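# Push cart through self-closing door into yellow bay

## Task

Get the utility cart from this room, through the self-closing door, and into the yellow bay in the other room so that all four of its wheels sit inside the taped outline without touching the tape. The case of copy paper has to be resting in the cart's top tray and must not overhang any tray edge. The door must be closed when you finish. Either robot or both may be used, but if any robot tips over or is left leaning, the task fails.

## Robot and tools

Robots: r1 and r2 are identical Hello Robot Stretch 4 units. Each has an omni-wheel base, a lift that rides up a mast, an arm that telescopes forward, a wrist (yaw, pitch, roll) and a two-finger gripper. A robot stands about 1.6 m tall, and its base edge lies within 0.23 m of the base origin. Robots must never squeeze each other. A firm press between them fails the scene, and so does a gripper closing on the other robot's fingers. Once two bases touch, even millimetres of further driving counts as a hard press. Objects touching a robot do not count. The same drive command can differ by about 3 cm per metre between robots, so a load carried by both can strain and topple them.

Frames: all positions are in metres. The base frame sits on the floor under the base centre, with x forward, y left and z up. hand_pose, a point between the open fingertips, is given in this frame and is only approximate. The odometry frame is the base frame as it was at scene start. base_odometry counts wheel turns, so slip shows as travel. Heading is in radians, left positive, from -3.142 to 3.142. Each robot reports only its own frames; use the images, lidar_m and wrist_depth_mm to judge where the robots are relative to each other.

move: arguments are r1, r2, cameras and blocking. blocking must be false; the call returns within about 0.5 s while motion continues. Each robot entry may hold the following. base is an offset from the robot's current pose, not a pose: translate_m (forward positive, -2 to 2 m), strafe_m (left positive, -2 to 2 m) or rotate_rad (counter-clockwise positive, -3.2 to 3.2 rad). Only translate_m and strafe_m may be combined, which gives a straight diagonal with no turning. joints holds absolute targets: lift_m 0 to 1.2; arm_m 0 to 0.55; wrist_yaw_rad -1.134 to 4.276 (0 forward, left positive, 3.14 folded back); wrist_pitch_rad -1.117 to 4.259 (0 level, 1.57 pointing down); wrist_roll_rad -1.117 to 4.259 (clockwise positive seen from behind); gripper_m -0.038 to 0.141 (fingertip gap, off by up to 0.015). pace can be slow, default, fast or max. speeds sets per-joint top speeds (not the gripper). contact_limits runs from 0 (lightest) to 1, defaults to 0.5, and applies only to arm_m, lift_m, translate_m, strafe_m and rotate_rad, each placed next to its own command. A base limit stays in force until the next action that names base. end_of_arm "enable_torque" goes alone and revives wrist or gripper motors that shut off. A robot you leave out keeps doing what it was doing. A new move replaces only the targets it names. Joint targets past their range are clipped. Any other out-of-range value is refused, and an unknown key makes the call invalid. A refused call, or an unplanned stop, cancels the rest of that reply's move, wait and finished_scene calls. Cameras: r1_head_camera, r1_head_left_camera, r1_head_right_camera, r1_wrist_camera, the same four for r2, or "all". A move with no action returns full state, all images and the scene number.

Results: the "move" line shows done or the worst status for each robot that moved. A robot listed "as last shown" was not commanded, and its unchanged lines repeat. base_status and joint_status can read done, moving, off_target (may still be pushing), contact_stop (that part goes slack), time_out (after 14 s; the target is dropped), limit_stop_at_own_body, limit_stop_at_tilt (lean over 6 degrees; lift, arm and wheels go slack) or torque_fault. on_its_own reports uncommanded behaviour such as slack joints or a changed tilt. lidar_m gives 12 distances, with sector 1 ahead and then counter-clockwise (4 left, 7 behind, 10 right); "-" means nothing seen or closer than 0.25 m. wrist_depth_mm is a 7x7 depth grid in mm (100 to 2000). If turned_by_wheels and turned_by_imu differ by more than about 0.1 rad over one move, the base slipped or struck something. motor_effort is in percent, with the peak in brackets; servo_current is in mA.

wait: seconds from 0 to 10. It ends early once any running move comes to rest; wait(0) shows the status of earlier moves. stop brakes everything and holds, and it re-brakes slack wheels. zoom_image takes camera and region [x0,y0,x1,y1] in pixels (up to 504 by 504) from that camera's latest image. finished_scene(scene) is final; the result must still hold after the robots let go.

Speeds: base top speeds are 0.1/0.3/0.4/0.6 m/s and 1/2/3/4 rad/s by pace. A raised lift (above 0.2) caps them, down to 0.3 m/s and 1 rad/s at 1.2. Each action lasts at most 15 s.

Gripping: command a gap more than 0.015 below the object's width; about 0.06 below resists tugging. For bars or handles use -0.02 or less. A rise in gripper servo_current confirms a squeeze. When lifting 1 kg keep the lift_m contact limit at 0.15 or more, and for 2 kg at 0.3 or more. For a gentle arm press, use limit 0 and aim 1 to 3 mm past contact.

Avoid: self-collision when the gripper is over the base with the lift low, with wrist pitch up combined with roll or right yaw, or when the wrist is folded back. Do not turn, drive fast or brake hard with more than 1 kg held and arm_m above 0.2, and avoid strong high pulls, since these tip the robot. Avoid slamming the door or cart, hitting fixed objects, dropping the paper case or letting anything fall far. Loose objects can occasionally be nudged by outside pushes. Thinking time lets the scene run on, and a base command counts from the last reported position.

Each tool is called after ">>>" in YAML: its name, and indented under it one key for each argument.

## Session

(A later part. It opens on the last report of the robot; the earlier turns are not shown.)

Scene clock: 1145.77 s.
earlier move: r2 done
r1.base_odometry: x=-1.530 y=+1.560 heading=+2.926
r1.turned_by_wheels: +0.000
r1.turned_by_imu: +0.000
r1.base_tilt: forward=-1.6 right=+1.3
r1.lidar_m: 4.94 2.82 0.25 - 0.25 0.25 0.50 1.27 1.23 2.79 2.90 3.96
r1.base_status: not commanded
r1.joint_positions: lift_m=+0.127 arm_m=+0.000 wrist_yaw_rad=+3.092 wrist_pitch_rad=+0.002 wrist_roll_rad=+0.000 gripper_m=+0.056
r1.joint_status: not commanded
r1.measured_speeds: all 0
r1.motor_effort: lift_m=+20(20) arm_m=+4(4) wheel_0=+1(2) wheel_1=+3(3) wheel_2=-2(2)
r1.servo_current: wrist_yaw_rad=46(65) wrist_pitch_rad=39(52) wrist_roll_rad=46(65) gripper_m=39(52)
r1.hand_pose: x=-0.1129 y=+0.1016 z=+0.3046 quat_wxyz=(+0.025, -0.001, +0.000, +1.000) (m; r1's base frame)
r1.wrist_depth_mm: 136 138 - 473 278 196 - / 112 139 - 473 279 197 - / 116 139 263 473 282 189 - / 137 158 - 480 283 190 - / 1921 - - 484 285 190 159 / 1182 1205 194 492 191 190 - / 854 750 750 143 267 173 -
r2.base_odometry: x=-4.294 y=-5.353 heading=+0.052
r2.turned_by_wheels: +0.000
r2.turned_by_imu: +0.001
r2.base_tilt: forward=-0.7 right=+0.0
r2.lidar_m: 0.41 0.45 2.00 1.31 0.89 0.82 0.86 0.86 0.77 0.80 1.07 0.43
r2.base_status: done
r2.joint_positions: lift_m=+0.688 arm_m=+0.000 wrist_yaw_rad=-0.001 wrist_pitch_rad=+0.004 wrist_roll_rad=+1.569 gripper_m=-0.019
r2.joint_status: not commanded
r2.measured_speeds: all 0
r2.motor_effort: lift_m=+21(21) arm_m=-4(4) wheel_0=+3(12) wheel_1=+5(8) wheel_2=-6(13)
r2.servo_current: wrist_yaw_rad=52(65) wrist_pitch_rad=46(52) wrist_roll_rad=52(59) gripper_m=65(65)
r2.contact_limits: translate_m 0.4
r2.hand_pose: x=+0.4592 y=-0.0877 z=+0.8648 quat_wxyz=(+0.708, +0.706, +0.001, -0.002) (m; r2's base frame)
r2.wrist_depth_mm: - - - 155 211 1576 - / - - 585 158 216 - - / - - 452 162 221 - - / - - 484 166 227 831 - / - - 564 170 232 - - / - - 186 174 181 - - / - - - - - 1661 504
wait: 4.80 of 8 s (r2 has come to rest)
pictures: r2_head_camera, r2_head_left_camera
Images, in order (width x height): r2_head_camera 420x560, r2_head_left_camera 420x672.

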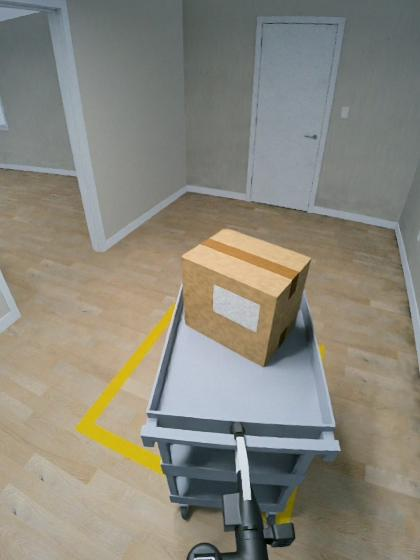

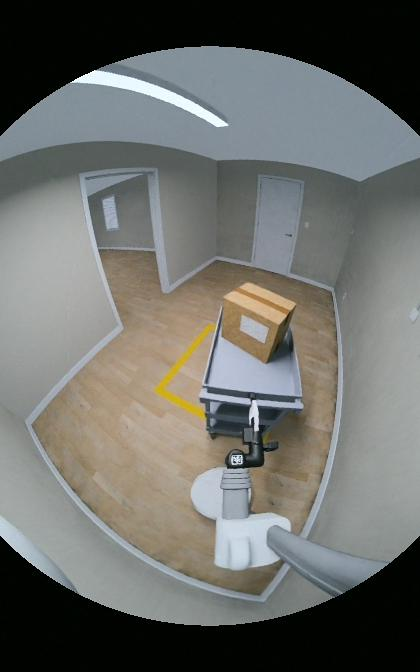

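>>> move:
  r2: {"base":{"translate_m":0.27,"strafe_m":0.12},"pace":"slow","contact_limits":{"translate_m":0.4}}
  blocking: false

>>> wait:
  seconds: 8
  cameras: ["r2_head_camera","r2_head_left_camera"]

Scene clock: 1156.90 s.
move: r2 moving
r1: as last shown
r1.lidar_m: 4.94 2.78 0.25 - 0.25 0.25 0.51 1.25 1.21 2.78 2.86 3.91
r1.motor_effort: lift_m=+20(20) arm_m=+4(5) wheel_0=+1(2) wheel_1=+3(3) wheel_2=-2(2)
r1.servo_current: wrist_yaw_rad=52(65) wrist_pitch_rad=46(46) wrist_roll_rad=46(59) gripper_m=39(46)
r1.wrist_depth_mm: 136 138 - 466 278 195 - / 112 139 - 473 279 197 - / 116 139 263 477 281 189 - / 136 158 - 488 282 190 - / 1921 - - 488 285 190 159 / 1205 1205 193 492 191 190 - / 842 768 750 143 266 173 -
r2.base_odometry: x=-4.282 y=-5.347 heading=+0.052
r2.turned_by_wheels: +0.000
r2.turned_by_imu: +0.000
r2.base_tilt: forward=-0.7 right=+0.0
r2.lidar_m: 0.41 0.44 2.01 1.33 0.90 0.82 0.87 0.84 0.78 0.83 1.09 0.41
r2.base_status: translate_m moving; strafe_m moving
r2.joint_positions: lift_m=+0.688 arm_m=+0.000 wrist_yaw_rad=-0.002 wrist_pitch_rad=+0.004 wrist_roll_rad=+1.569 gripper_m=-0.019
r2.joint_status: not commanded
r2.measured_speeds: translate_m=+0.050 strafe_m=+0.021 rotate_rad=+0.002 lift_m=+0.000 arm_m=+0.000 wrist_yaw_rad=-0.007 wrist_pitch_rad=+0.000 wrist_roll_rad=+0.000
r2.motor_effort: lift_m=+21(21) arm_m=-3(4) wheel_0=+4(7) wheel_1=+8(9) wheel_2=-13(13)
r2.servo_current: wrist_yaw_rad=46(52) wrist_pitch_rad=39(46) wrist_roll_rad=52(59) gripper_m=65(65)
r2.contact_limits: translate_m 0.4
r2.hand_pose: x=+0.4591 y=-0.0880 z=+0.8648 quat_wxyz=(+0.708, +0.706, +0.001, -0.002) (m; r2's base frame)
r2.wrist_depth_mm: - - - 155 211 1576 - / - - 585 158 216 - - / - - 455 162 221 - - / - - 484 166 227 842 - / - - 559 170 231 - - / - - 185 174 181 - - / - - - - - 1708 500
pictures: none

Scene clock: 1160.53 s.
earlier move: r2 done
r1.base_odometry: x=-1.530 y=+1.560 heading=+2.926
r1.turned_by_wheels: +0.000
r1.turned_by_imu: +0.000
r1.base_tilt: forward=-1.6 right=+1.3
r1.lidar_m: 4.96 2.80 0.25 - 0.25 0.25 0.53 1.25 1.24 2.77 2.90 3.96
r1.base_status: not commanded
r1.joint_positions: lift_m=+0.127 arm_m=+0.000 wrist_yaw_rad=+3.092 wrist_pitch_rad=+0.002 wrist_roll_rad=+0.000 gripper_m=+0.056
r1.joint_status: not commanded
r1.measured_speeds: all 0
r1.motor_effort: lift_m=+20(20) arm_m=+4(5) wheel_0=+1(3) wheel_1=+3(3) wheel_2=-2(2)
r1.servo_current: wrist_yaw_rad=39(65) wrist_pitch_rad=39(52) wrist_roll_rad=39(65) gripper_m=39(52)
r1.hand_pose: x=-0.1129 y=+0.1016 z=+0.3046 quat_wxyz=(+0.025, -0.001, +0.000, +1.000) (m; r1's base frame)
r1.wrist_depth_mm: 136 138 - 469 278 195 - / 113 139 - 473 281 197 - / 116 140 263 480 282 189 - / 136 158 - 480 283 190 - / 1983 - - 492 285 190 159 / 1160 1205 194 492 191 191 - / 842 750 750 143 266 173 -
r2.base_odometry: x=-4.031 y=-5.219 heading=+0.051
r2.turned_by_wheels: +0.000
r2.turned_by_imu: +0.000
r2.base_tilt: forward=-0.6 right=+0.0
r2.lidar_m: 0.43 1.91 1.78 1.60 1.09 1.01 1.04 1.09 1.01 1.04 1.36 0.39
r2.base_status: done
r2.joint_positions: lift_m=+0.688 arm_m=+0.000 wrist_yaw_rad=-0.003 wrist_pitch_rad=+0.004 wrist_roll_rad=+1.569 gripper_m=-0.019
r2.joint_status: not commanded
r2.measured_speeds: all 0
r2.motor_effort: lift_m=+21(21) arm_m=-3(4) wheel_0=+2(7) wheel_1=+3(9) wheel_2=-7(14)
r2.servo_current: wrist_yaw_rad=46(65) wrist_pitch_rad=39(52) wrist_roll_rad=39(59) gripper_m=59(72)
r2.contact_limits: translate_m 0.4
r2.hand_pose: x=+0.4590 y=-0.0883 z=+0.8648 quat_wxyz=(+0.708, +0.706, +0.000, -0.002) (m; r2's base frame)
r2.wrist_depth_mm: - - 521 131 184 - - / - 449 433 137 195 - - / - 484 455 145 206 - - / - - 544 154 218 - - / - - - 163 230 - - / - - 186 171 178 1576 496 / - - - - - 1863 1205
wait: 3.63 of 8 s (r2 has come to rest)
pictures: r2_head_camera, r2_head_left_camera
Images, in order (width x height): r2_head_camera 420x560, r2_head_left_camera 420x672.

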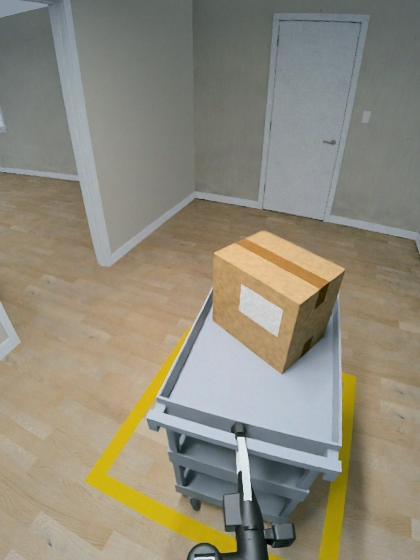

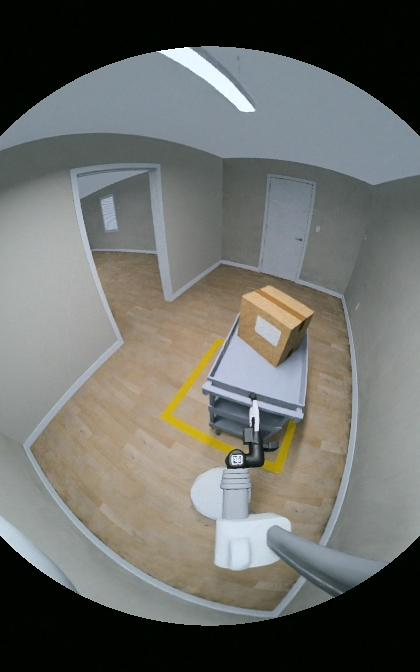

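>>> move:
  r2: {"base":{"translate_m":0.1,"strafe_m":0.16},"pace":"slow","contact_limits":{"strafe_m":0.4}}
  blocking: false

>>> wait:
  seconds: 8
  cameras: ["r2_head_camera","r2_head_left_camera"]

Scene clock: 1176.03 s.
move: r2 moving
r1: as last shown
r1.lidar_m: 4.96 2.81 0.25 - 0.25 0.26 0.52 1.27 1.21 2.78 2.88 3.96
r1.motor_effort: lift_m=+20(20) arm_m=+4(5) wheel_0=+1(2) wheel_1=+3(3) wheel_2=-2(2)
r1.servo_current: wrist_yaw_rad=39(72) wrist_pitch_rad=39(46) wrist_roll_rad=52(59) gripper_m=39(39)
r1.wrist_depth_mm: 136 138 - 473 277 195 - / 112 139 - 477 281 197 - / 116 139 263 480 282 189 - / 136 158 - 484 285 190 - / 1921 - - 484 285 190 159 / 1182 1205 195 496 190 190 - / 842 750 759 143 266 173 -
r2.base_odometry: x=-4.024 y=-5.209 heading=+0.051
r2.turned_by_wheels: -0.001
r2.turned_by_imu: +0.000
r2.base_tilt: forward=-0.7 right=+0.1
r2.lidar_m: 0.43 1.90 1.78 1.61 1.11 1.01 1.04 1.09 1.01 1.05 1.37 0.38
r2.base_status: translate_m moving; strafe_m moving
r2.joint_positions: lift_m=+0.688 arm_m=+0.000 wrist_yaw_rad=-0.003 wrist_pitch_rad=+0.004 wrist_roll_rad=+1.569 gripper_m=-0.019
r2.joint_status: not commanded
r2.measured_speeds: translate_m=+0.026 strafe_m=+0.041 rotate_rad=-0.001 lift_m=+0.000 arm_m=+0.000 wrist_yaw_rad=+0.000 wrist_pitch_rad=+0.000 wrist_roll_rad=+0.000
r2.motor_effort: lift_m=+21(21) arm_m=-4(4) wheel_0=-9(11) wheel_1=+7(7) wheel_2=-11(12)
r2.servo_current: wrist_yaw_rad=52(52) wrist_pitch_rad=46(52) wrist_roll_rad=46(59) gripper_m=59(65)
r2.contact_limits: strafe_m 0.4
r2.hand_pose: x=+0.4590 y=-0.0883 z=+0.8648 quat_wxyz=(+0.708, +0.706, +0.000, -0.002) (m; r2's base frame)
r2.wrist_depth_mm: - - 504 130 183 - - / - 442 427 135 193 - - / - 484 459 144 206 - - / - - 544 153 217 - - / - - - 163 229 - - / - - 185 171 180 1661 512 / - - - - - 1863 1182
pictures: none

Scene clock: 1178.70 s.
earlier move: r2 done
r1.base_odometry: x=-1.530 y=+1.560 heading=+2.926
r1.turned_by_wheels: +0.000
r1.turned_by_imu: +0.000
r1.base_tilt: forward=-1.6 right=+1.2
r1.lidar_m: 4.95 2.79 0.25 - 0.25 0.26 0.50 1.22 1.21 2.77 2.87 3.93
r1.base_status: not commanded
r1.joint_positions: lift_m=+0.127 arm_m=+0.000 wrist_yaw_rad=+3.092 wrist_pitch_rad=+0.002 wrist_roll_rad=+0.000 gripper_m=+0.056
r1.joint_status: not commanded
r1.measured_speeds: all 0
r1.motor_effort: lift_m=+20(20) arm_m=+4(5) wheel_0=+1(2) wheel_1=+3(3) wheel_2=-2(2)
r1.servo_current: wrist_yaw_rad=59(72) wrist_pitch_rad=46(52) wrist_roll_rad=39(65) gripper_m=39(46)
r1.hand_pose: x=-0.1129 y=+0.1016 z=+0.3046 quat_wxyz=(+0.025, -0.001, +0.000, +1.000) (m; r1's base frame)
r1.wrist_depth_mm: 136 138 - 469 278 195 - / 112 139 - 473 281 197 - / 116 139 263 480 281 189 - / 136 158 - 480 283 189 - / 1921 - - 480 283 190 159 / 1160 1229 194 492 191 190 - / 854 741 759 143 266 173 -
r2.base_odometry: x=-3.939 y=-5.055 heading=+0.051
r2.turned_by_wheels: +0.000
r2.turned_by_imu: +0.000
r2.base_tilt: forward=-0.6 right=+0.1
r2.lidar_m: 0.45 1.70 1.60 1.60 1.12 1.02 1.05 1.31 1.19 1.22 1.59 0.36
r2.base_status: done
r2.joint_positions: lift_m=+0.688 arm_m=+0.000 wrist_yaw_rad=-0.003 wrist_pitch_rad=+0.004 wrist_roll_rad=+1.569 gripper_m=-0.019
r2.joint_status: not commanded
r2.measured_speeds: all 0
r2.motor_effort: lift_m=+21(21) arm_m=-4(4) wheel_0=-8(13) wheel_1=+3(9) wheel_2=-6(12)
r2.servo_current: wrist_yaw_rad=46(59) wrist_pitch_rad=39(52) wrist_roll_rad=52(65) gripper_m=65(65)
r2.contact_limits: strafe_m 0.4
r2.hand_pose: x=+0.4590 y=-0.0883 z=+0.8648 quat_wxyz=(+0.708, +0.706, +0.000, -0.002) (m; r2's base frame)
r2.wrist_depth_mm: - 368 373 - 153 - - / - 430 415 105 167 - - / - - 525 114 183 - - / - - - 128 204 - - / - - - 147 227 1618 504 / - - 186 167 181 1618 477 / 1983 - - - - 1397 413
wait: 2.67 of 8 s (r2 has come to rest)
pictures: r2_head_camera, r2_head_left_camera
Images, in order (width x height): r2_head_camera 420x560, r2_head_left_camera 420x672.

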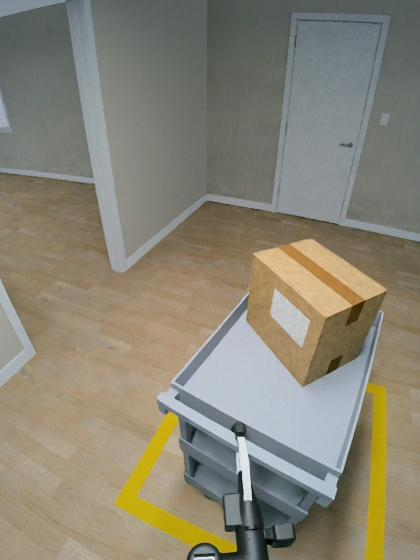

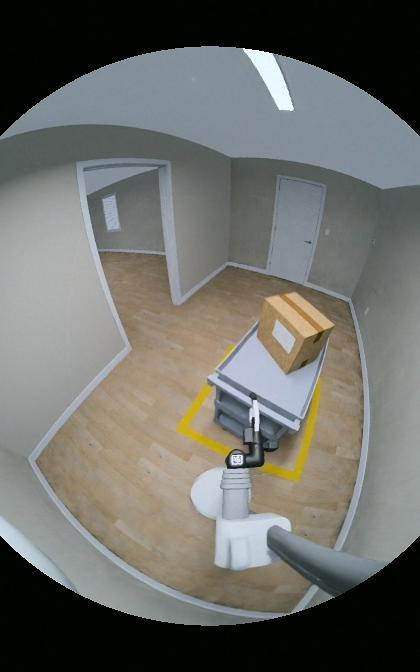

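>>> move:
  r2: {"base":{"translate_m":0.07,"strafe_m":-0.02},"pace":"slow","contact_limits":{"translate_m":0.4}}
  blocking: false

>>> wait:
  seconds: 8
  cameras: ["r2_head_camera","r2_head_left_camera","r2_head_right_camera"]

Scene clock: 1186.83 s.
move: r2 moving
r1: as last shown
r1.base_tilt: forward=-1.6 right=+1.3
r1.lidar_m: 4.93 2.80 0.25 - 0.25 0.25 0.51 1.25 1.21 2.77 2.91 3.95
r1.motor_effort: lift_m=+20(20) arm_m=+4(4) wheel_0=+2(2) wheel_1=+3(3) wheel_2=-2(2)
r1.servo_current: wrist_yaw_rad=39(52) wrist_pitch_rad=46(52) wrist_roll_rad=52(52) gripper_m=46(46)
r1.wrist_depth_mm: 136 138 - 469 276 195 - / 112 139 - 477 281 196 - / 116 139 260 477 281 189 - / 136 158 - 484 283 190 - / 1921 - - 488 283 190 159 / 1205 1205 194 488 191 191 - / 842 750 750 142 266 173 -
r2.base_odometry: x=-3.926 y=-5.058 heading=+0.051
r2.turned_by_wheels: +0.001
r2.turned_by_imu: +0.001
r2.base_tilt: forward=-0.7 right=+0.1
r2.lidar_m: 0.42 1.69 1.61 1.63 1.14 1.05 1.07 1.27 1.21 1.24 1.60 0.34
r2.base_status: translate_m moving; strafe_m moving
r2.joint_positions: lift_m=+0.688 arm_m=+0.000 wrist_yaw_rad=-0.003 wrist_pitch_rad=+0.004 wrist_roll_rad=+1.569 gripper_m=-0.019
r2.joint_status: not commanded
r2.measured_speeds: translate_m=+0.049 strafe_m=-0.014 rotate_rad=+0.001 lift_m=+0.000 arm_m=+0.000 wrist_yaw_rad=+0.002 wrist_pitch_rad=+0.000 wrist_roll_rad=+0.000
r2.motor_effort: lift_m=+21(21) arm_m=-4(4) wheel_0=+8(11) wheel_1=+7(7) wheel_2=-11(13)
r2.servo_current: wrist_yaw_rad=52(59) wrist_pitch_rad=39(46) wrist_roll_rad=52(52) gripper_m=65(65)
r2.contact_limits: translate_m 0.4
r2.hand_pose: x=+0.4591 y=-0.0882 z=+0.8648 quat_wxyz=(+0.708, +0.706, +0.000, -0.002) (m; r2's base frame)
r2.wrist_depth_mm: - 364 364 - 147 - - / - 430 421 - 160 - - / - - 535 107 177 - - / - - - 122 198 - - / - - - 141 224 1618 504 / - - 185 162 178 1618 469 / 1983 - - - - - 413
pictures: none

Scene clock: 1188.30 s.
earlier move: r2 done
r1.base_odometry: x=-1.530 y=+1.560 heading=+2.926
r1.turned_by_wheels: +0.000
r1.turned_by_imu: +0.000
r1.base_tilt: forward=-1.6 right=+1.2
r1.lidar_m: 4.96 2.79 0.25 - 0.25 0.25 0.51 1.27 1.23 2.75 2.89 3.95
r1.base_status: not commanded
r1.joint_positions: lift_m=+0.127 arm_m=+0.000 wrist_yaw_rad=+3.092 wrist_pitch_rad=+0.002 wrist_roll_rad=+0.000 gripper_m=+0.056
r1.joint_status: not commanded
r1.measured_speeds: all 0
r1.motor_effort: lift_m=+20(20) arm_m=+4(4) wheel_0=+2(2) wheel_1=+3(3) wheel_2=-2(2)
r1.servo_current: wrist_yaw_rad=65(65) wrist_pitch_rad=39(52) wrist_roll_rad=52(72) gripper_m=33(46)
r1.hand_pose: x=-0.1129 y=+0.1016 z=+0.3046 quat_wxyz=(+0.025, -0.001, +0.000, +1.000) (m; r1's base frame)
r1.wrist_depth_mm: 136 138 - 469 277 195 - / 112 138 - 477 279 197 - / 116 139 268 477 279 189 - / 137 159 - 480 283 190 - / 1983 - - 488 285 190 159 / 1205 1205 193 488 191 190 - / 842 759 750 143 267 173 -
r2.base_odometry: x=-3.868 y=-5.071 heading=+0.051
r2.turned_by_wheels: +0.000
r2.turned_by_imu: +0.001
r2.base_tilt: forward=-0.7 right=+0.1
r2.lidar_m: 0.44 1.70 1.58 1.61 1.21 1.11 1.14 1.31 1.21 1.25 1.61 0.34
r2.base_status: done
r2.joint_positions: lift_m=+0.688 arm_m=+0.000 wrist_yaw_rad=+0.001 wrist_pitch_rad=+0.004 wrist_roll_rad=+1.569 gripper_m=-0.019
r2.joint_status: not commanded
r2.measured_speeds: all 0
r2.motor_effort: lift_m=+21(21) arm_m=-4(4) wheel_0=+6(12) wheel_1=+5(7) wheel_2=-5(13)
r2.servo_current: wrist_yaw_rad=52(59) wrist_pitch_rad=39(46) wrist_roll_rad=46(65) gripper_m=59(72)
r2.contact_limits: translate_m 0.4
r2.hand_pose: x=+0.4594 y=-0.0871 z=+0.8648 quat_wxyz=(+0.708, +0.706, +0.002, -0.001) (m; r2's base frame)
r2.wrist_depth_mm: - 364 368 - 147 - - / - 430 415 - 161 - - / - - 530 107 178 - - / - - - 122 198 - - / - - - 140 223 1576 504 / - - 185 158 178 1618 473 / 1808 - - - - - 410
wait: 1.47 of 8 s (r2 has come to rest)
pictures: r2_head_camera, r2_head_left_camera, r2_head_right_camera
Images, in order (width x height): r2_head_camera 420x560, r2_head_left_camera 420x672, r2_head_right_camera 420x672.

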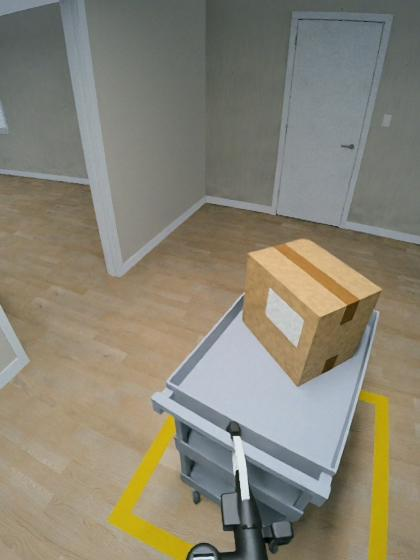

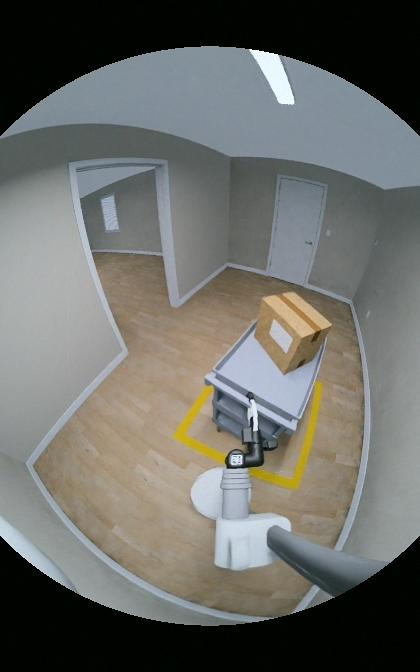

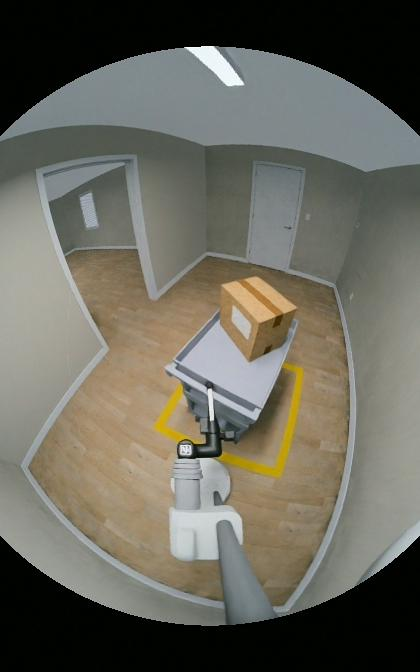

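>>> move:
  r2: {"joints":{"gripper_m":0.1}}
  blocking: false

>>> wait:
  seconds: 3

>>> move:
  r2: {"base":{"translate_m":-0.45},"pace":"slow"}
  blocking: false

>>> wait:
  seconds: 7
  cameras: ["r2_head_camera","r2_head_left_camera","r2_head_right_camera"]

>>> move:
  r1: {"base":{"translate_m":1.3},"pace":"default"}
  blocking: false

>>> wait:
  seconds: 7
  cameras: ["r1_head_left_camera"]

Scene clock: 1196.27 s.
move: r2 moving
r1: as last shown
r1.base_tilt: forward=-1.5 right=+1.3
r1.lidar_m: 4.97 2.82 0.25 - 0.25 0.25 0.53 1.26 1.22 2.78 2.89 3.94
r1.motor_effort: lift_m=+20(20) arm_m=+4(4) wheel_0=+1(2) wheel_1=+3(3) wheel_2=-2(2)
r1.servo_current: wrist_yaw_rad=52(65) wrist_pitch_rad=46(52) wrist_roll_rad=39(72) gripper_m=46(46)
r1.wrist_depth_mm: 136 138 - 466 279 195 - / 112 138 - 477 281 197 - / 116 139 270 484 282 189 - / 136 159 - 484 283 190 - / 1921 - - 484 283 189 159 / 1182 1205 193 492 191 190 - / 842 759 741 143 267 173 -
r2.base_odometry: x=-3.868 y=-5.071 heading=+0.051
r2.turned_by_wheels: +0.000
r2.turned_by_imu: +0.000
r2.base_tilt: forward=-0.7 right=+0.1
r2.lidar_m: 0.46 1.70 1.58 1.59 1.20 1.09 1.14 1.27 1.20 1.26 1.63 0.35
r2.base_status: not commanded
r2.joint_positions: lift_m=+0.688 arm_m=+0.000 wrist_yaw_rad=+0.001 wrist_pitch_rad=+0.004 wrist_roll_rad=+1.569 gripper_m=+0.005
r2.joint_status: gripper_m moving
r2.measured_speeds: all 0
r2.motor_effort: lift_m=+21(21) arm_m=-4(4) wheel_0=+6(7) wheel_1=+6(6) wheel_2=-5(5)
r2.servo_current: wrist_yaw_rad=46(52) wrist_pitch_rad=52(52) wrist_roll_rad=52(52) gripper_m=104(104)
r2.contact_limits: translate_m 0.4
r2.hand_pose: x=+0.4594 y=-0.0871 z=+0.8648 quat_wxyz=(+0.708, +0.706, +0.002, -0.001) (m; r2's base frame)
r2.wrist_depth_mm: - 364 370 - 150 - - / - 430 421 102 164 - - / - - 530 111 181 - - / - - - 128 202 - - / - - - 145 227 1708 508 / - - - 162 185 1618 477 / 1863 - - - - 370 415
pictures: none

Scene clock: 1197.70 s.
earlier move: r2 done
r1.base_odometry: x=-1.530 y=+1.560 heading=+2.926
r1.turned_by_wheels: +0.000
r1.turned_by_imu: +0.000
r1.base_tilt: forward=-1.6 right=+1.3
r1.lidar_m: 4.96 2.82 0.25 - 0.25 0.25 0.52 1.27 1.22 2.78 2.89 3.95
r1.base_status: not commanded
r1.joint_positions: lift_m=+0.127 arm_m=+0.000 wrist_yaw_rad=+3.092 wrist_pitch_rad=+0.002 wrist_roll_rad=+0.000 gripper_m=+0.056
r1.joint_status: not commanded
r1.measured_speeds: all 0
r1.motor_effort: lift_m=+20(20) arm_m=+4(4) wheel_0=+1(2) wheel_1=+3(3) wheel_2=-2(2)
r1.servo_current: wrist_yaw_rad=59(72) wrist_pitch_rad=39(52) wrist_roll_rad=39(72) gripper_m=46(46)
r1.hand_pose: x=-0.1129 y=+0.1016 z=+0.3046 quat_wxyz=(+0.025, -0.001, +0.000, +1.000) (m; r1's base frame)
r1.wrist_depth_mm: 136 138 - 466 277 195 - / 112 139 - 477 279 197 - / 116 139 268 480 282 189 - / 136 159 - 484 282 190 - / 1921 - - 488 282 190 159 / 1205 1205 194 488 191 190 - / 854 750 759 143 267 173 -
r2.base_odometry: x=-3.868 y=-5.071 heading=+0.051
r2.turned_by_wheels: +0.000
r2.turned_by_imu: +0.000
r2.base_tilt: forward=-0.7 right=+0.1
r2.lidar_m: 0.47 1.70 1.58 1.64 1.21 1.10 1.15 1.29 1.20 1.24 1.62 0.35
r2.base_status: not commanded
r2.joint_positions: lift_m=+0.688 arm_m=+0.000 wrist_yaw_rad=+0.001 wrist_pitch_rad=+0.004 wrist_roll_rad=+1.569 gripper_m=+0.100
r2.joint_status: all done
r2.measured_speeds: all 0
r2.motor_effort: lift_m=+21(21) arm_m=-4(4) wheel_0=+6(7) wheel_1=+6(6) wheel_2=-5(5)
r2.servo_current: wrist_yaw_rad=46(59) wrist_pitch_rad=39(52) wrist_roll_rad=65(65) gripper_m=46(104)
r2.contact_limits: translate_m 0.4
r2.hand_pose: x=+0.4594 y=-0.0871 z=+0.8648 quat_wxyz=(+0.708, +0.706, +0.002, -0.001) (m; r2's base frame)
r2.wrist_depth_mm: - 375 373 102 154 - - / - 436 424 108 169 - - / - - 539 116 187 - - / - - - 132 207 - - / - - - 152 235 1708 521 / - - 193 170 186 1576 480 / 1863 - - - - 1430 415
wait: 1.43 of 3 s (r2 has come to rest)
pictures: none

Scene clock: 1198.20 s.
move: r2 moving
r1: as last shown
r1.lidar_m: 4.94 2.81 0.25 - 0.25 0.25 0.51 1.25 1.21 2.77 2.90 3.92
r1.servo_current: wrist_yaw_rad=52(59) wrist_pitch_rad=46(46) wrist_roll_rad=52(65) gripper_m=46(52)
r1.wrist_depth_mm: 136 138 - 469 278 195 - / 112 139 - 477 281 196 - / 116 139 271 480 282 189 - / 136 159 - 480 282 190 - / 1921 - - 488 285 190 159 / 1205 1229 193 496 190 191 - / 854 759 759 143 266 173 -
r2.base_odometry: x=-3.880 y=-5.072 heading=+0.051
r2.turned_by_wheels: +0.000
r2.turned_by_imu: +0.000
r2.base_tilt: forward=-0.6 right=+0.1
r2.lidar_m: 0.45 1.72 1.57 1.63 1.18 1.10 1.12 1.28 1.19 1.23 1.62 0.38
r2.base_status: translate_m moving
r2.joint_positions: lift_m=+0.688 arm_m=+0.000 wrist_yaw_rad=+0.001 wrist_pitch_rad=+0.003 wrist_roll_rad=+1.569 gripper_m=+0.100
r2.joint_status: not commanded
r2.measured_speeds: translate_m=-0.048 strafe_m=+0.001 rotate_rad=-0.003 lift_m=+0.000 arm_m=+0.000 wrist_yaw_rad=+0.000 wrist_pitch_rad=+0.000 wrist_roll_rad=+0.000
r2.motor_effort: lift_m=+19(21) arm_m=-3(4) wheel_0=-4(7) wheel_1=-6(7) wheel_2=+8(11)
r2.servo_current: wrist_yaw_rad=33(52) wrist_pitch_rad=46(46) wrist_roll_rad=26(52) gripper_m=52(59)
r2.hand_pose: x=+0.4594 y=-0.0871 z=+0.8652 quat_wxyz=(+0.708, +0.706, +0.002, -0.001) (m; r2's base frame)
r2.wrist_depth_mm: - 399 397 105 162 - - / - 436 421 119 178 - - / - - 539 129 196 - - / - - - 145 217 - - / - - - 164 238 1756 530 / - - 193 182 192 1499 484 / 1921 - - - - 1430 418
pictures: none

Scene clock: 1203.50 s.
earlier move: r2 done
r1.base_odometry: x=-1.530 y=+1.560 heading=+2.926
r1.turned_by_wheels: +0.000
r1.turned_by_imu: +0.000
r1.base_tilt: forward=-1.6 right=+1.2
r1.lidar_m: 4.96 2.80 0.25 - 0.25 0.25 0.49 1.25 1.21 2.76 2.87 3.94
r1.base_status: not commanded
r1.joint_positions: lift_m=+0.127 arm_m=+0.000 wrist_yaw_rad=+3.092 wrist_pitch_rad=+0.002 wrist_roll_rad=+0.000 gripper_m=+0.056
r1.joint_status: not commanded
r1.measured_speeds: all 0
r1.motor_effort: lift_m=+20(20) arm_m=+4(4) wheel_0=+1(2) wheel_1=+3(3) wheel_2=-2(2)
r1.servo_current: wrist_yaw_rad=33(72) wrist_pitch_rad=39(52) wrist_roll_rad=33(65) gripper_m=39(52)
r1.hand_pose: x=-0.1129 y=+0.1016 z=+0.3046 quat_wxyz=(+0.025, -0.001, +0.000, +1.000) (m; r1's base frame)
r1.wrist_depth_mm: 136 138 - 473 278 196 - / 112 139 - 473 281 197 - / 116 139 268 473 281 189 - / 136 159 - 484 285 189 - / 1983 - - 488 285 190 159 / 1160 1229 193 492 191 190 - / 854 750 759 143 266 173 -
r2.base_odometry: x=-4.317 y=-5.094 heading=+0.051
r2.turned_by_wheels: +0.000
r2.turned_by_imu: +0.001
r2.base_tilt: forward=-0.7 right=+0.1
r2.lidar_m: 0.78 1.90 1.77 1.11 0.78 0.70 0.74 0.97 1.01 1.05 1.38 0.79
r2.base_status: done
r2.joint_positions: lift_m=+0.688 arm_m=+0.000 wrist_yaw_rad=+0.001 wrist_pitch_rad=+0.003 wrist_roll_rad=+1.569 gripper_m=+0.100
r2.joint_status: not commanded
r2.measured_speeds: all 0
r2.motor_effort: lift_m=+18(21) arm_m=-4(4) wheel_0=-4(12) wheel_1=-4(9) wheel_2=+6(11)
r2.servo_current: wrist_yaw_rad=33(59) wrist_pitch_rad=39(52) wrist_roll_rad=52(65) gripper_m=46(59)
r2.hand_pose: x=+0.4594 y=-0.0871 z=+0.8652 quat_wxyz=(+0.708, +0.706, +0.002, -0.001) (m; r2's base frame)
r2.wrist_depth_mm: - - - - - 1397 1025 / - - 878 676 - 591 564 / - - 960 615 - 597 - / - - - 683 - 661 - / - - - - - 759 - / - - 193 - 193 1499 1205 / - - - - - 1921 1182
wait: 5.30 of 7 s (r2 has come to rest)
pictures: r2_head_camera, r2_head_left_camera, r2_head_right_camera
Images, in order (width x height): r2_head_camera 420x560, r2_head_left_camera 420x672, r2_head_right_camera 420x672.

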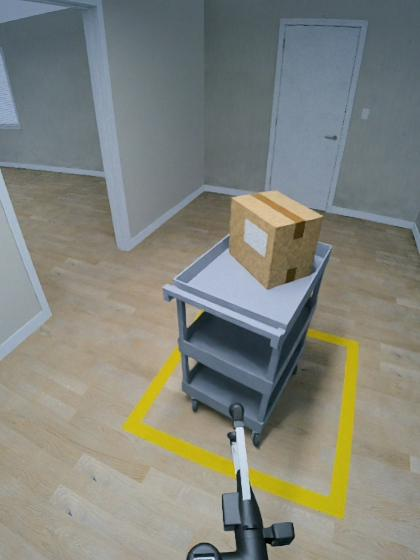

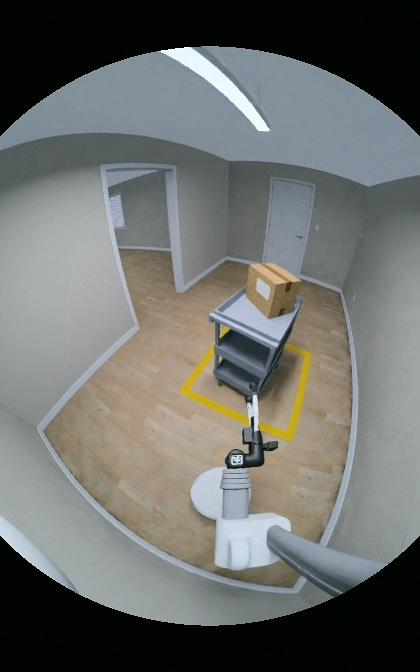

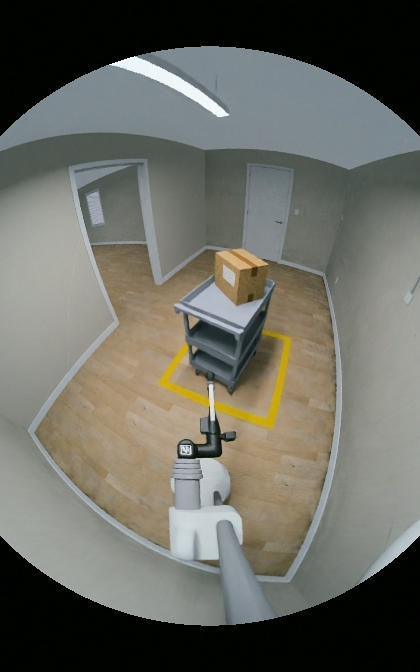

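Scene clock: 1204.00 s.
move: r1 moving
r1.base_odometry: x=-1.560 y=+1.567 heading=+2.926
r1.turned_by_wheels: +0.001
r1.turned_by_imu: +0.001
r1.base_tilt: forward=-1.6 right=+1.2
r1.lidar_m: 4.93 2.80 0.25 - 0.25 0.25 0.50 1.28 1.23 2.75 2.87 3.95
r1.base_status: translate_m moving
r1.joint_positions: lift_m=+0.127 arm_m=+0.000 wrist_yaw_rad=+3.092 wrist_pitch_rad=+0.002 wrist_roll_rad=+0.000 gripper_m=+0.056
r1.joint_status: not commanded
r1.measured_speeds: translate_m=+0.122 strafe_m=+0.000 rotate_rad=+0.000 lift_m=+0.000 arm_m=+0.000 wrist_yaw_rad=+0.000 wrist_pitch_rad=+0.000 wrist_roll_rad=+0.000
r1.motor_effort: lift_m=+20(20) arm_m=+4(5) wheel_0=+7(7) wheel_1=+10(12) wheel_2=-7(9)
r1.servo_current: wrist_yaw_rad=46(65) wrist_pitch_rad=46(46) wrist_roll_rad=33(65) gripper_m=33(52)
r1.hand_pose: x=-0.1129 y=+0.1016 z=+0.3046 quat_wxyz=(+0.025, -0.001, +0.000, +1.000) (m; r1's base frame)
r1.wrist_depth_mm: 136 138 - 480 281 196 - / 112 139 - 488 283 198 - / 116 139 259 488 283 189 - / 137 157 - 492 285 190 - / 1921 - - 500 286 191 159 / 1205 1160 193 500 191 190 - / 854 750 759 143 268 173 -
r2: as last shown
r2.turned_by_imu: +0.000
r2.base_tilt: forward=-0.7 right=+0.0
r2.lidar_m: 0.80 1.93 1.78 1.14 0.78 0.68 0.73 0.96 1.01 1.06 1.38 0.78
r2.motor_effort: lift_m=+19(19) arm_m=-4(4) wheel_0=-4(5) wheel_1=-4(4) wheel_2=+6(7)
r2.servo_current: wrist_yaw_rad=46(52) wrist_pitch_rad=39(52) wrist_roll_rad=46(65) gripper_m=46(59)
r2.wrist_depth_mm: - - - - - 1366 1025 / - - 891 676 - 580 564 / - - 976 621 - 591 - / - - - 691 - 661 - / - - - - - 768 - / - - 193 - 195 1537 1229 / - - - - - 1863 1205
pictures: none

Scene clock: 1209.33 s.
earlier move: r1 done
r1.base_odometry: x=-2.800 y=+1.838 heading=+2.926
r1.turned_by_wheels: -0.001
r1.turned_by_imu: +0.000
r1.base_tilt: forward=-1.6 right=+1.3
r1.lidar_m: 3.67 2.76 2.01 1.95 2.04 2.18 2.00 1.94 2.87 2.79 2.92 3.82
r1.base_status: done
r1.joint_positions: lift_m=+0.127 arm_m=+0.000 wrist_yaw_rad=+3.092 wrist_pitch_rad=+0.002 wrist_roll_rad=+0.000 gripper_m=+0.056
r1.joint_status: not commanded
r1.measured_speeds: all 0
r1.motor_effort: lift_m=+20(20) arm_m=+4(5) wheel_0=+0(8) wheel_1=+1(12) wheel_2=+0(10)
r1.servo_current: wrist_yaw_rad=39(65) wrist_pitch_rad=46(52) wrist_roll_rad=39(72) gripper_m=46(52)
r1.hand_pose: x=-0.1129 y=+0.1016 z=+0.3046 quat_wxyz=(+0.025, -0.001, +0.000, +1.000) (m; r1's base frame)
r1.wrist_depth_mm: 136 138 - - - - - / 113 139 - - - - - / 117 139 268 - - - - / 137 162 - - - - - / 1921 1863 - - - - - / 1182 1182 193 1229 187 1160 1160 / 842 750 759 798 788 778 809
r2.base_odometry: x=-4.317 y=-5.094 heading=+0.051
r2.turned_by_wheels: +0.000
r2.turned_by_imu: +0.001
r2.base_tilt: forward=-0.7 right=+0.0
r2.lidar_m: 0.80 1.90 1.78 1.13 0.76 0.69 0.73 0.96 1.01 1.05 1.38 0.79
r2.base_status: not commanded
r2.joint_positions: lift_m=+0.688 arm_m=+0.000 wrist_yaw_rad=+0.001 wrist_pitch_rad=+0.003 wrist_roll_rad=+1.569 gripper_m=+0.100
r2.joint_status: not commanded
r2.measured_speeds: all 0
r2.motor_effort: lift_m=+19(19) arm_m=-4(4) wheel_0=-4(5) wheel_1=-4(4) wheel_2=+6(7)
r2.servo_current: wrist_yaw_rad=39(59) wrist_pitch_rad=39(52) wrist_roll_rad=46(65) gripper_m=52(59)
r2.hand_pose: x=+0.4594 y=-0.0871 z=+0.8652 quat_wxyz=(+0.708, +0.706, +0.002, -0.001) (m; r2's base frame)
r2.wrist_depth_mm: - - - - - 1366 1025 / - - 891 668 - 591 564 / - - 976 621 - 591 - / - - - 691 - 661 - / - - - - - 759 - / - - 193 - 194 1537 1205 / - - - - - 1921 1205
wait: 5.33 of 7 s (r1 has come to rest)
pictures: r1_head_left_camera
Images, in order (width x height): r1_head_left_camera 420x672.

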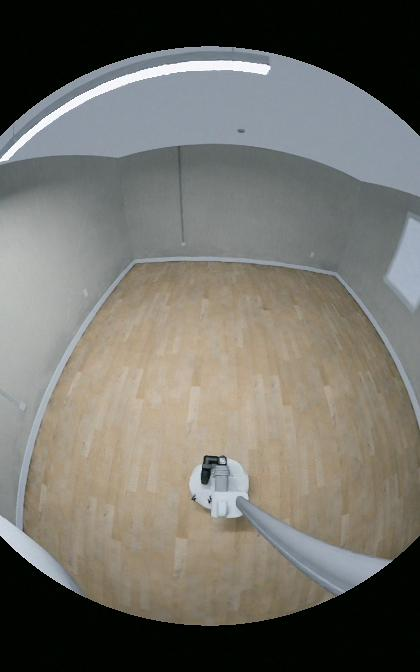

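>>> wait:
  seconds: 0
  cameras: ["r2_head_camera","r2_head_left_camera","r1_head_camera"]

>>> zoom_image:
  camera: "r2_head_camera"
  region: [80, 180, 380, 530]

Scene clock: 1230.27 s.
r1.base_odometry: x=-2.800 y=+1.838 heading=+2.926
r1.turned_by_wheels: +0.000
r1.turned_by_imu: +0.000
r1.base_tilt: forward=-1.6 right=+1.3
r1.lidar_m: 3.67 2.75 2.03 1.93 2.04 2.17 2.09 2.19 2.86 2.78 2.88 3.78
r1.base_status: done
r1.joint_positions: lift_m=+0.127 arm_m=+0.000 wrist_yaw_rad=+3.092 wrist_pitch_rad=+0.002 wrist_roll_rad=+0.000 gripper_m=+0.056
r1.joint_status: not commanded
r1.measured_speeds: all 0
r1.motor_effort: lift_m=+20(20) arm_m=+4(5) wheel_0=+1(8) wheel_1=+1(12) wheel_2=+0(10)
r1.servo_current: wrist_yaw_rad=33(65) wrist_pitch_rad=46(52) wrist_roll_rad=46(72) gripper_m=39(52)
r1.hand_pose: x=-0.1129 y=+0.1016 z=+0.3046 quat_wxyz=(+0.025, -0.001, +0.000, +1.000) (m; r1's base frame)
r1.wrist_depth_mm: 136 138 - - - - - / 113 139 - - - - - / 117 139 267 - - - - / 137 162 - - - - - / 1921 - - - - - - / 1205 1205 193 1182 187 1182 1138 / 842 750 750 788 788 768 820
r2.base_odometry: x=-4.317 y=-5.094 heading=+0.051
r2.turned_by_wheels: +0.000
r2.turned_by_imu: +0.001
r2.base_tilt: forward=-0.7 right=+0.1
r2.lidar_m: 0.79 1.89 1.77 1.13 0.76 0.69 0.72 0.95 1.01 1.03 1.35 0.79
r2.base_status: not commanded
r2.joint_positions: lift_m=+0.688 arm_m=+0.000 wrist_yaw_rad=+0.001 wrist_pitch_rad=+0.003 wrist_roll_rad=+1.569 gripper_m=+0.100
r2.joint_status: not commanded
r2.measured_speeds: all 0
r2.motor_effort: lift_m=+19(19) arm_m=-4(4) wheel_0=-4(5) wheel_1=-4(4) wheel_2=+6(7)
r2.servo_current: wrist_yaw_rad=39(59) wrist_pitch_rad=39(52) wrist_roll_rad=46(65) gripper_m=46(59)
r2.hand_pose: x=+0.4594 y=-0.0871 z=+0.8652 quat_wxyz=(+0.708, +0.706, +0.002, -0.001) (m; r2's base frame)
r2.wrist_depth_mm: - - - - - 1336 1025 / - - 878 676 - 580 559 / - - 960 621 - 597 - / - - - 683 - 654 - / - - - - - 768 - / - - 193 - 193 1537 1205 / - - - - - 1921 1182
pictures: r1_head_camera, r2_head_camera, r2_head_left_camera
Images, in order (width x height): r1_head_camera 420x560, r2_head_camera 420x560, r2_head_left_camera 420x672.

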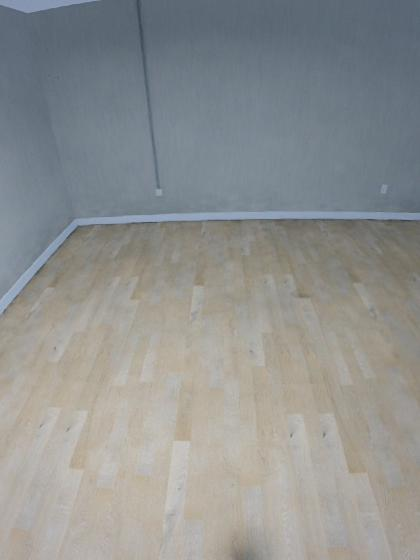

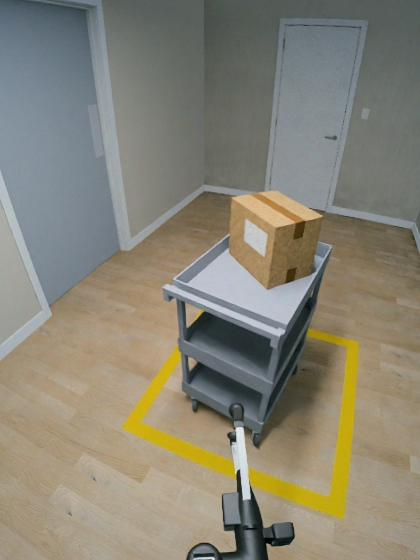

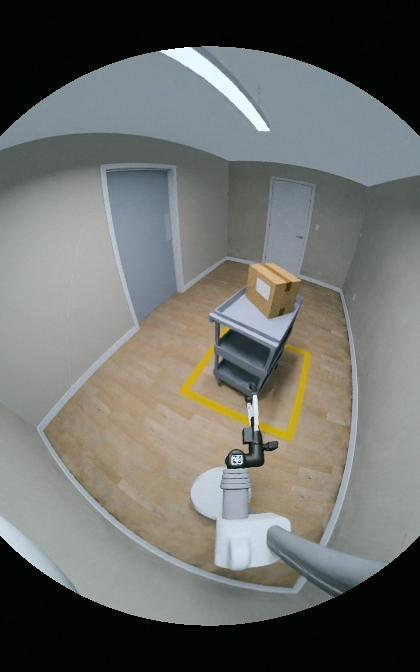

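Scaled by 1.440 from the camera's 420x560 image, which has a finer 1200x1600 frame.

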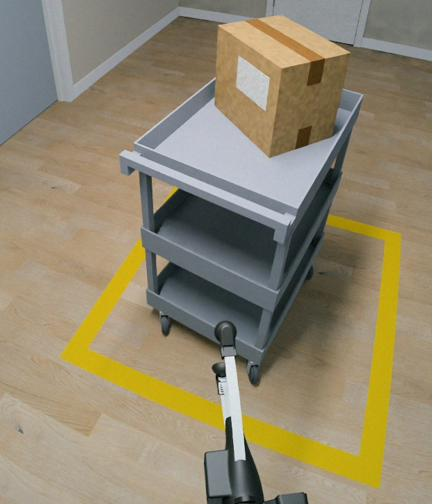

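>>> zoom_image:
  camera: "r2_head_camera"
  region: [160, 180, 340, 340]

>>> move:
  r2: {"base":{"strafe_m":-0.5}}
  blocking: false

>>> wait:
  seconds: 5
  cameras: ["r2_head_camera"]

>>> zoom_image:
  camera: "r2_head_camera"
  region: [60, 180, 300, 400]

Scaled by 2.800 from the camera's 420x560 image, which has a finer 1200x1600 frame.

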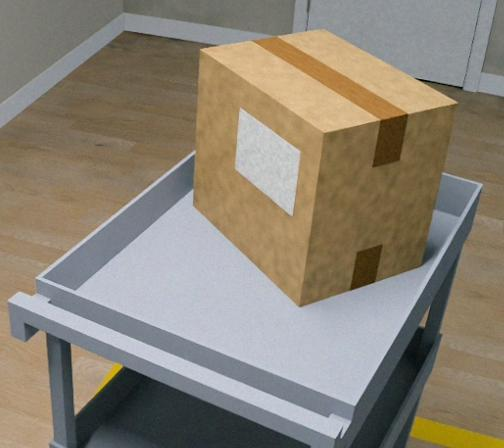

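Scene clock: 1248.60 s.
move: r2 moving
r1: as last shown
r1.lidar_m: 3.68 2.74 2.01 1.94 2.06 2.18 2.10 2.20 2.88 2.78 2.87 3.84
r1.motor_effort: lift_m=+20(20) arm_m=+4(4) wheel_0=+0(1) wheel_1=+1(1) wheel_2=+0(0)
r1.servo_current: wrist_yaw_rad=52(65) wrist_pitch_rad=39(46) wrist_roll_rad=52(65) gripper_m=33(46)
r1.wrist_depth_mm: 136 138 - - - - - / 113 139 - - - - - / 117 140 267 - - - - / 137 162 - - - - - / 1921 - - - - - - / 1182 1205 194 1205 187 1160 1138 / 842 759 759 798 798 788 820
r2.base_odometry: x=-4.316 y=-5.130 heading=+0.051
r2.turned_by_wheels: +0.000
r2.turned_by_imu: +0.000
r2.base_tilt: forward=-0.6 right=+0.1
r2.lidar_m: 0.78 1.95 1.81 1.13 0.77 0.71 0.73 0.96 0.97 1.00 1.33 0.79
r2.base_status: strafe_m moving
r2.joint_positions: lift_m=+0.688 arm_m=+0.000 wrist_yaw_rad=+0.001 wrist_pitch_rad=+0.003 wrist_roll_rad=+1.569 gripper_m=+0.100
r2.joint_status: not commanded
r2.measured_speeds: translate_m=+0.000 strafe_m=-0.141 rotate_rad=+0.000 lift_m=+0.000 arm_m=+0.000 wrist_yaw_rad=+0.000 wrist_pitch_rad=+0.000 wrist_roll_rad=+0.000
r2.motor_effort: lift_m=+19(19) arm_m=-3(4) wheel_0=+10(12) wheel_1=-12(12) wheel_2=+0(6)
r2.servo_current: wrist_yaw_rad=59(59) wrist_pitch_rad=46(46) wrist_roll_rad=52(52) gripper_m=52(59)
r2.hand_pose: x=+0.4594 y=-0.0871 z=+0.8652 quat_wxyz=(+0.708, +0.706, +0.002, -0.001) (m; r2's base frame)
r2.wrist_depth_mm: - - - - - 1464 1060 / - - 904 842 - 683 - / - - 917 597 - 580 564 / - - - 668 - 640 - / - - - - - 741 - / - - 193 778 191 1499 1205 / - - - - - 1921 1205
pictures: none

Scene clock: 1251.10 s.
earlier move: r2 done
r1.base_odometry: x=-2.800 y=+1.838 heading=+2.926
r1.turned_by_wheels: +0.000
r1.turned_by_imu: +0.000
r1.base_tilt: forward=-1.6 right=+1.2
r1.lidar_m: 3.67 2.76 2.02 1.91 2.02 2.19 2.10 2.21 2.90 2.79 2.92 3.81
r1.base_status: not commanded
r1.joint_positions: lift_m=+0.127 arm_m=+0.000 wrist_yaw_rad=+3.092 wrist_pitch_rad=+0.002 wrist_roll_rad=+0.000 gripper_m=+0.056
r1.joint_status: not commanded
r1.measured_speeds: all 0
r1.motor_effort: lift_m=+20(20) arm_m=+4(4) wheel_0=+1(2) wheel_1=+0(1) wheel_2=+0(1)
r1.servo_current: wrist_yaw_rad=39(72) wrist_pitch_rad=39(52) wrist_roll_rad=52(65) gripper_m=39(52)
r1.hand_pose: x=-0.1129 y=+0.1016 z=+0.3046 quat_wxyz=(+0.025, -0.001, +0.000, +1.000) (m; r1's base frame)
r1.wrist_depth_mm: 136 138 - - - - - / 113 139 - - - - - / 117 139 267 - - - - / 137 161 - - - - - / 1983 - - - - - - / 1182 1205 194 1182 187 1160 1118 / 842 750 750 798 798 768 809
r2.base_odometry: x=-4.292 y=-5.593 heading=+0.051
r2.turned_by_wheels: +0.000
r2.turned_by_imu: +0.000
r2.base_tilt: forward=-0.7 right=+0.0
r2.lidar_m: 0.83 0.77 2.22 1.43 0.99 0.91 0.89 0.60 0.55 0.57 0.79 1.75
r2.base_status: done
r2.joint_positions: lift_m=+0.688 arm_m=+0.000 wrist_yaw_rad=+0.001 wrist_pitch_rad=+0.003 wrist_roll_rad=+1.569 gripper_m=+0.100
r2.joint_status: not commanded
r2.measured_speeds: all 0
r2.motor_effort: lift_m=+19(19) arm_m=-4(4) wheel_0=+3(14) wheel_1=-2(12) wheel_2=+0(6)
r2.servo_current: wrist_yaw_rad=52(65) wrist_pitch_rad=39(52) wrist_roll_rad=46(59) gripper_m=52(59)
r2.hand_pose: x=+0.4594 y=-0.0871 z=+0.8652 quat_wxyz=(+0.708, +0.706, +0.002, -0.001) (m; r2's base frame)
r2.wrist_depth_mm: - - - - - 1708 1182 / - - - - - 1708 1182 / - - - - - 1756 1205 / - - - - - 1618 1098 / - - - 917 - 1182 - / - - 193 842 192 715 - / - - - - - - -
wait: 2.50 of 5 s (r2 has come to rest)
pictures: r2_head_camera
Images, in order (width x height): r2_head_camera 420x560.

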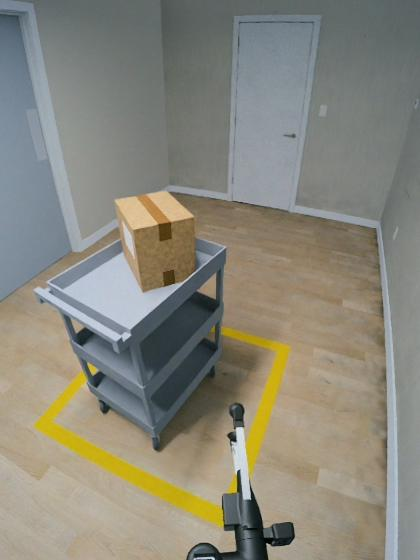

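Scaled by 2.100 from the camera's 420x560 image, which has a finer 1200x1600 frame.

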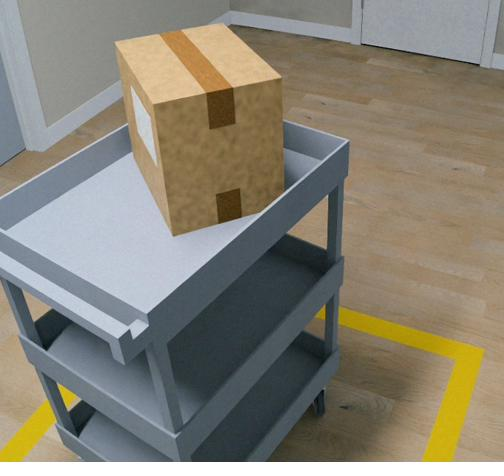

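>>> move:
  r1: {"base":{"rotate_rad":3.0}}
  blocking: false

>>> wait:
  seconds: 6
  cameras: ["r1_head_camera","r1_head_left_camera","r1_head_right_camera"]

Scene clock: 1255.10 s.
move: r1 moving
r1.base_odometry: x=-2.800 y=+1.838 heading=-3.106
r1.turned_by_wheels: +0.252
r1.turned_by_imu: +0.252
r1.base_tilt: forward=-1.6 right=+1.3
r1.lidar_m: 3.65 2.29 1.94 1.95 2.27 2.09 2.11 2.49 2.79 2.79 3.24 3.68
r1.base_status: rotate_rad moving
r1.joint_positions: lift_m=+0.127 arm_m=+0.000 wrist_yaw_rad=+3.092 wrist_pitch_rad=+0.002 wrist_roll_rad=+0.000 gripper_m=+0.056
r1.joint_status: not commanded
r1.measured_speeds: translate_m=+0.001 strafe_m=-0.001 rotate_rad=+0.967 lift_m=+0.000 arm_m=+0.000 wrist_yaw_rad=+0.000 wrist_pitch_rad=+0.000 wrist_roll_rad=+0.000
r1.motor_effort: lift_m=+20(20) arm_m=+4(4) wheel_0=-6(8) wheel_1=-6(8) wheel_2=-7(7)
r1.servo_current: wrist_yaw_rad=46(65) wrist_pitch_rad=39(46) wrist_roll_rad=46(65) gripper_m=39(46)
r1.hand_pose: x=-0.1129 y=+0.1016 z=+0.3046 quat_wxyz=(+0.025, -0.001, +0.000, +1.000) (m; r1's base frame)
r1.wrist_depth_mm: 136 138 - - - - - / 113 139 - - - - - / 117 140 267 - - - - / 137 161 - - - - - / 1983 - - - - - - / 1205 1205 193 1205 187 1182 1160 / 842 750 759 798 788 768 809
r2: as last shown
r2.base_tilt: forward=-0.6 right=+0.1
r2.lidar_m: 0.82 0.75 2.23 1.42 0.98 0.91 0.91 0.61 0.56 0.58 0.76 1.76
r2.motor_effort: lift_m=+19(19) arm_m=-4(4) wheel_0=+2(3) wheel_1=-2(2) wheel_2=+0(1)
r2.servo_current: wrist_yaw_rad=39(59) wrist_pitch_rad=39(46) wrist_roll_rad=46(52) gripper_m=52(59)
r2.wrist_depth_mm: - - - - - 1661 1160 / - - - - - 1708 1205 / - - - - - 1708 1205 / - - - - - 1618 1078 / - - - 917 - 1160 - / - - 192 842 192 707 - / - - - - - - -
pictures: none

Scene clock: 1257.40 s.
earlier move: r1 done
r1.base_odometry: x=-2.800 y=+1.838 heading=-0.358
r1.turned_by_wheels: +2.748
r1.turned_by_imu: +2.763
r1.base_tilt: forward=-1.6 right=+1.3
r1.lidar_m: 2.10 2.14 2.65 2.77 2.78 3.44 3.68 3.35 2.16 1.95 1.97 2.31
r1.base_status: done
r1.joint_positions: lift_m=+0.127 arm_m=+0.000 wrist_yaw_rad=+3.092 wrist_pitch_rad=+0.002 wrist_roll_rad=+0.000 gripper_m=+0.056
r1.joint_status: not commanded
r1.measured_speeds: all 0
r1.motor_effort: lift_m=+20(20) arm_m=+4(4) wheel_0=-2(10) wheel_1=-2(9) wheel_2=-1(9)
r1.servo_current: wrist_yaw_rad=59(72) wrist_pitch_rad=33(46) wrist_roll_rad=33(65) gripper_m=39(52)
r1.hand_pose: x=-0.1128 y=+0.1016 z=+0.3046 quat_wxyz=(+0.025, -0.001, +0.000, +1.000) (m; r1's base frame)
r1.wrist_depth_mm: 136 139 - - - - - / 113 139 - - - - - / 117 140 268 - - - - / 137 162 - - - - - / 1983 - - - - - - / 1205 1160 193 1205 187 1138 1118 / 842 741 750 798 778 768 809
r2.base_odometry: x=-4.292 y=-5.593 heading=+0.051
r2.turned_by_wheels: +0.000
r2.turned_by_imu: +0.000
r2.base_tilt: forward=-0.7 right=+0.1
r2.lidar_m: 0.81 0.77 2.22 1.43 0.99 0.92 0.89 0.60 0.54 0.57 0.78 1.80
r2.base_status: not commanded
r2.joint_positions: lift_m=+0.688 arm_m=+0.000 wrist_yaw_rad=+0.001 wrist_pitch_rad=+0.003 wrist_roll_rad=+1.569 gripper_m=+0.100
r2.joint_status: not commanded
r2.measured_speeds: all 0
r2.motor_effort: lift_m=+19(19) arm_m=-4(4) wheel_0=+2(3) wheel_1=-2(2) wheel_2=+0(1)
r2.servo_current: wrist_yaw_rad=46(65) wrist_pitch_rad=46(46) wrist_roll_rad=46(65) gripper_m=52(59)
r2.hand_pose: x=+0.4594 y=-0.0871 z=+0.8652 quat_wxyz=(+0.708, +0.706, +0.002, -0.001) (m; r2's base frame)
r2.wrist_depth_mm: - - - - - 1708 1160 / - - - - - 1661 1182 / - - - - - 1756 1205 / - - - - - 1661 1078 / - - - 904 - 1182 - / - - 193 842 192 715 - / - - - - - - -
wait: 2.30 of 6 s (r1 has come to rest)
pictures: r1_head_camera, r1_head_left_camera, r1_head_right_camera
Images, in order (width x height): r1_head_camera 420x560, r1_head_left_camera 420x672, r1_head_right_camera 420x672.

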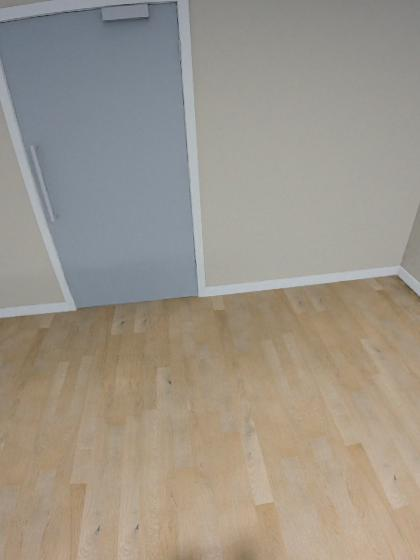

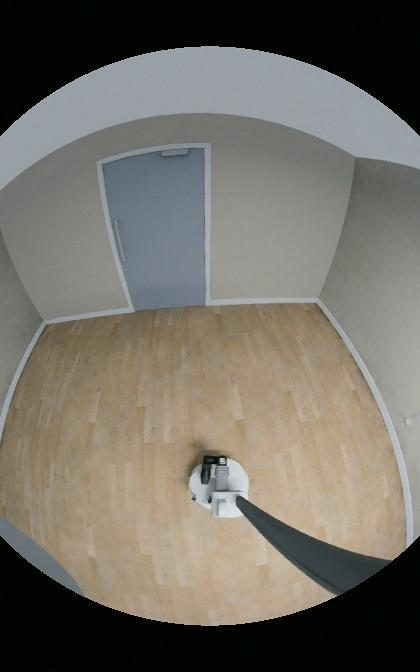

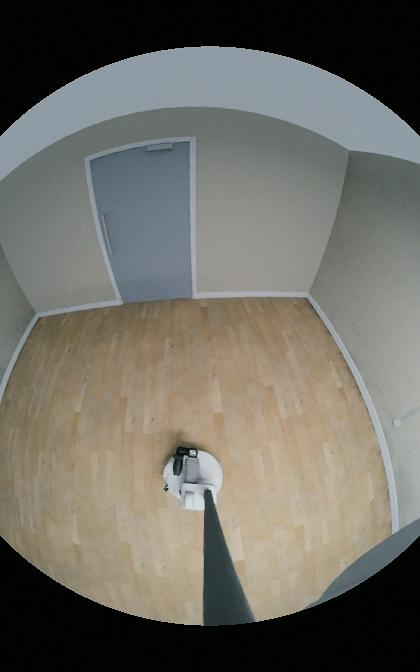

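Shut.

>>> finished_scene:
  scene: 1

The scene is finished: the task was done.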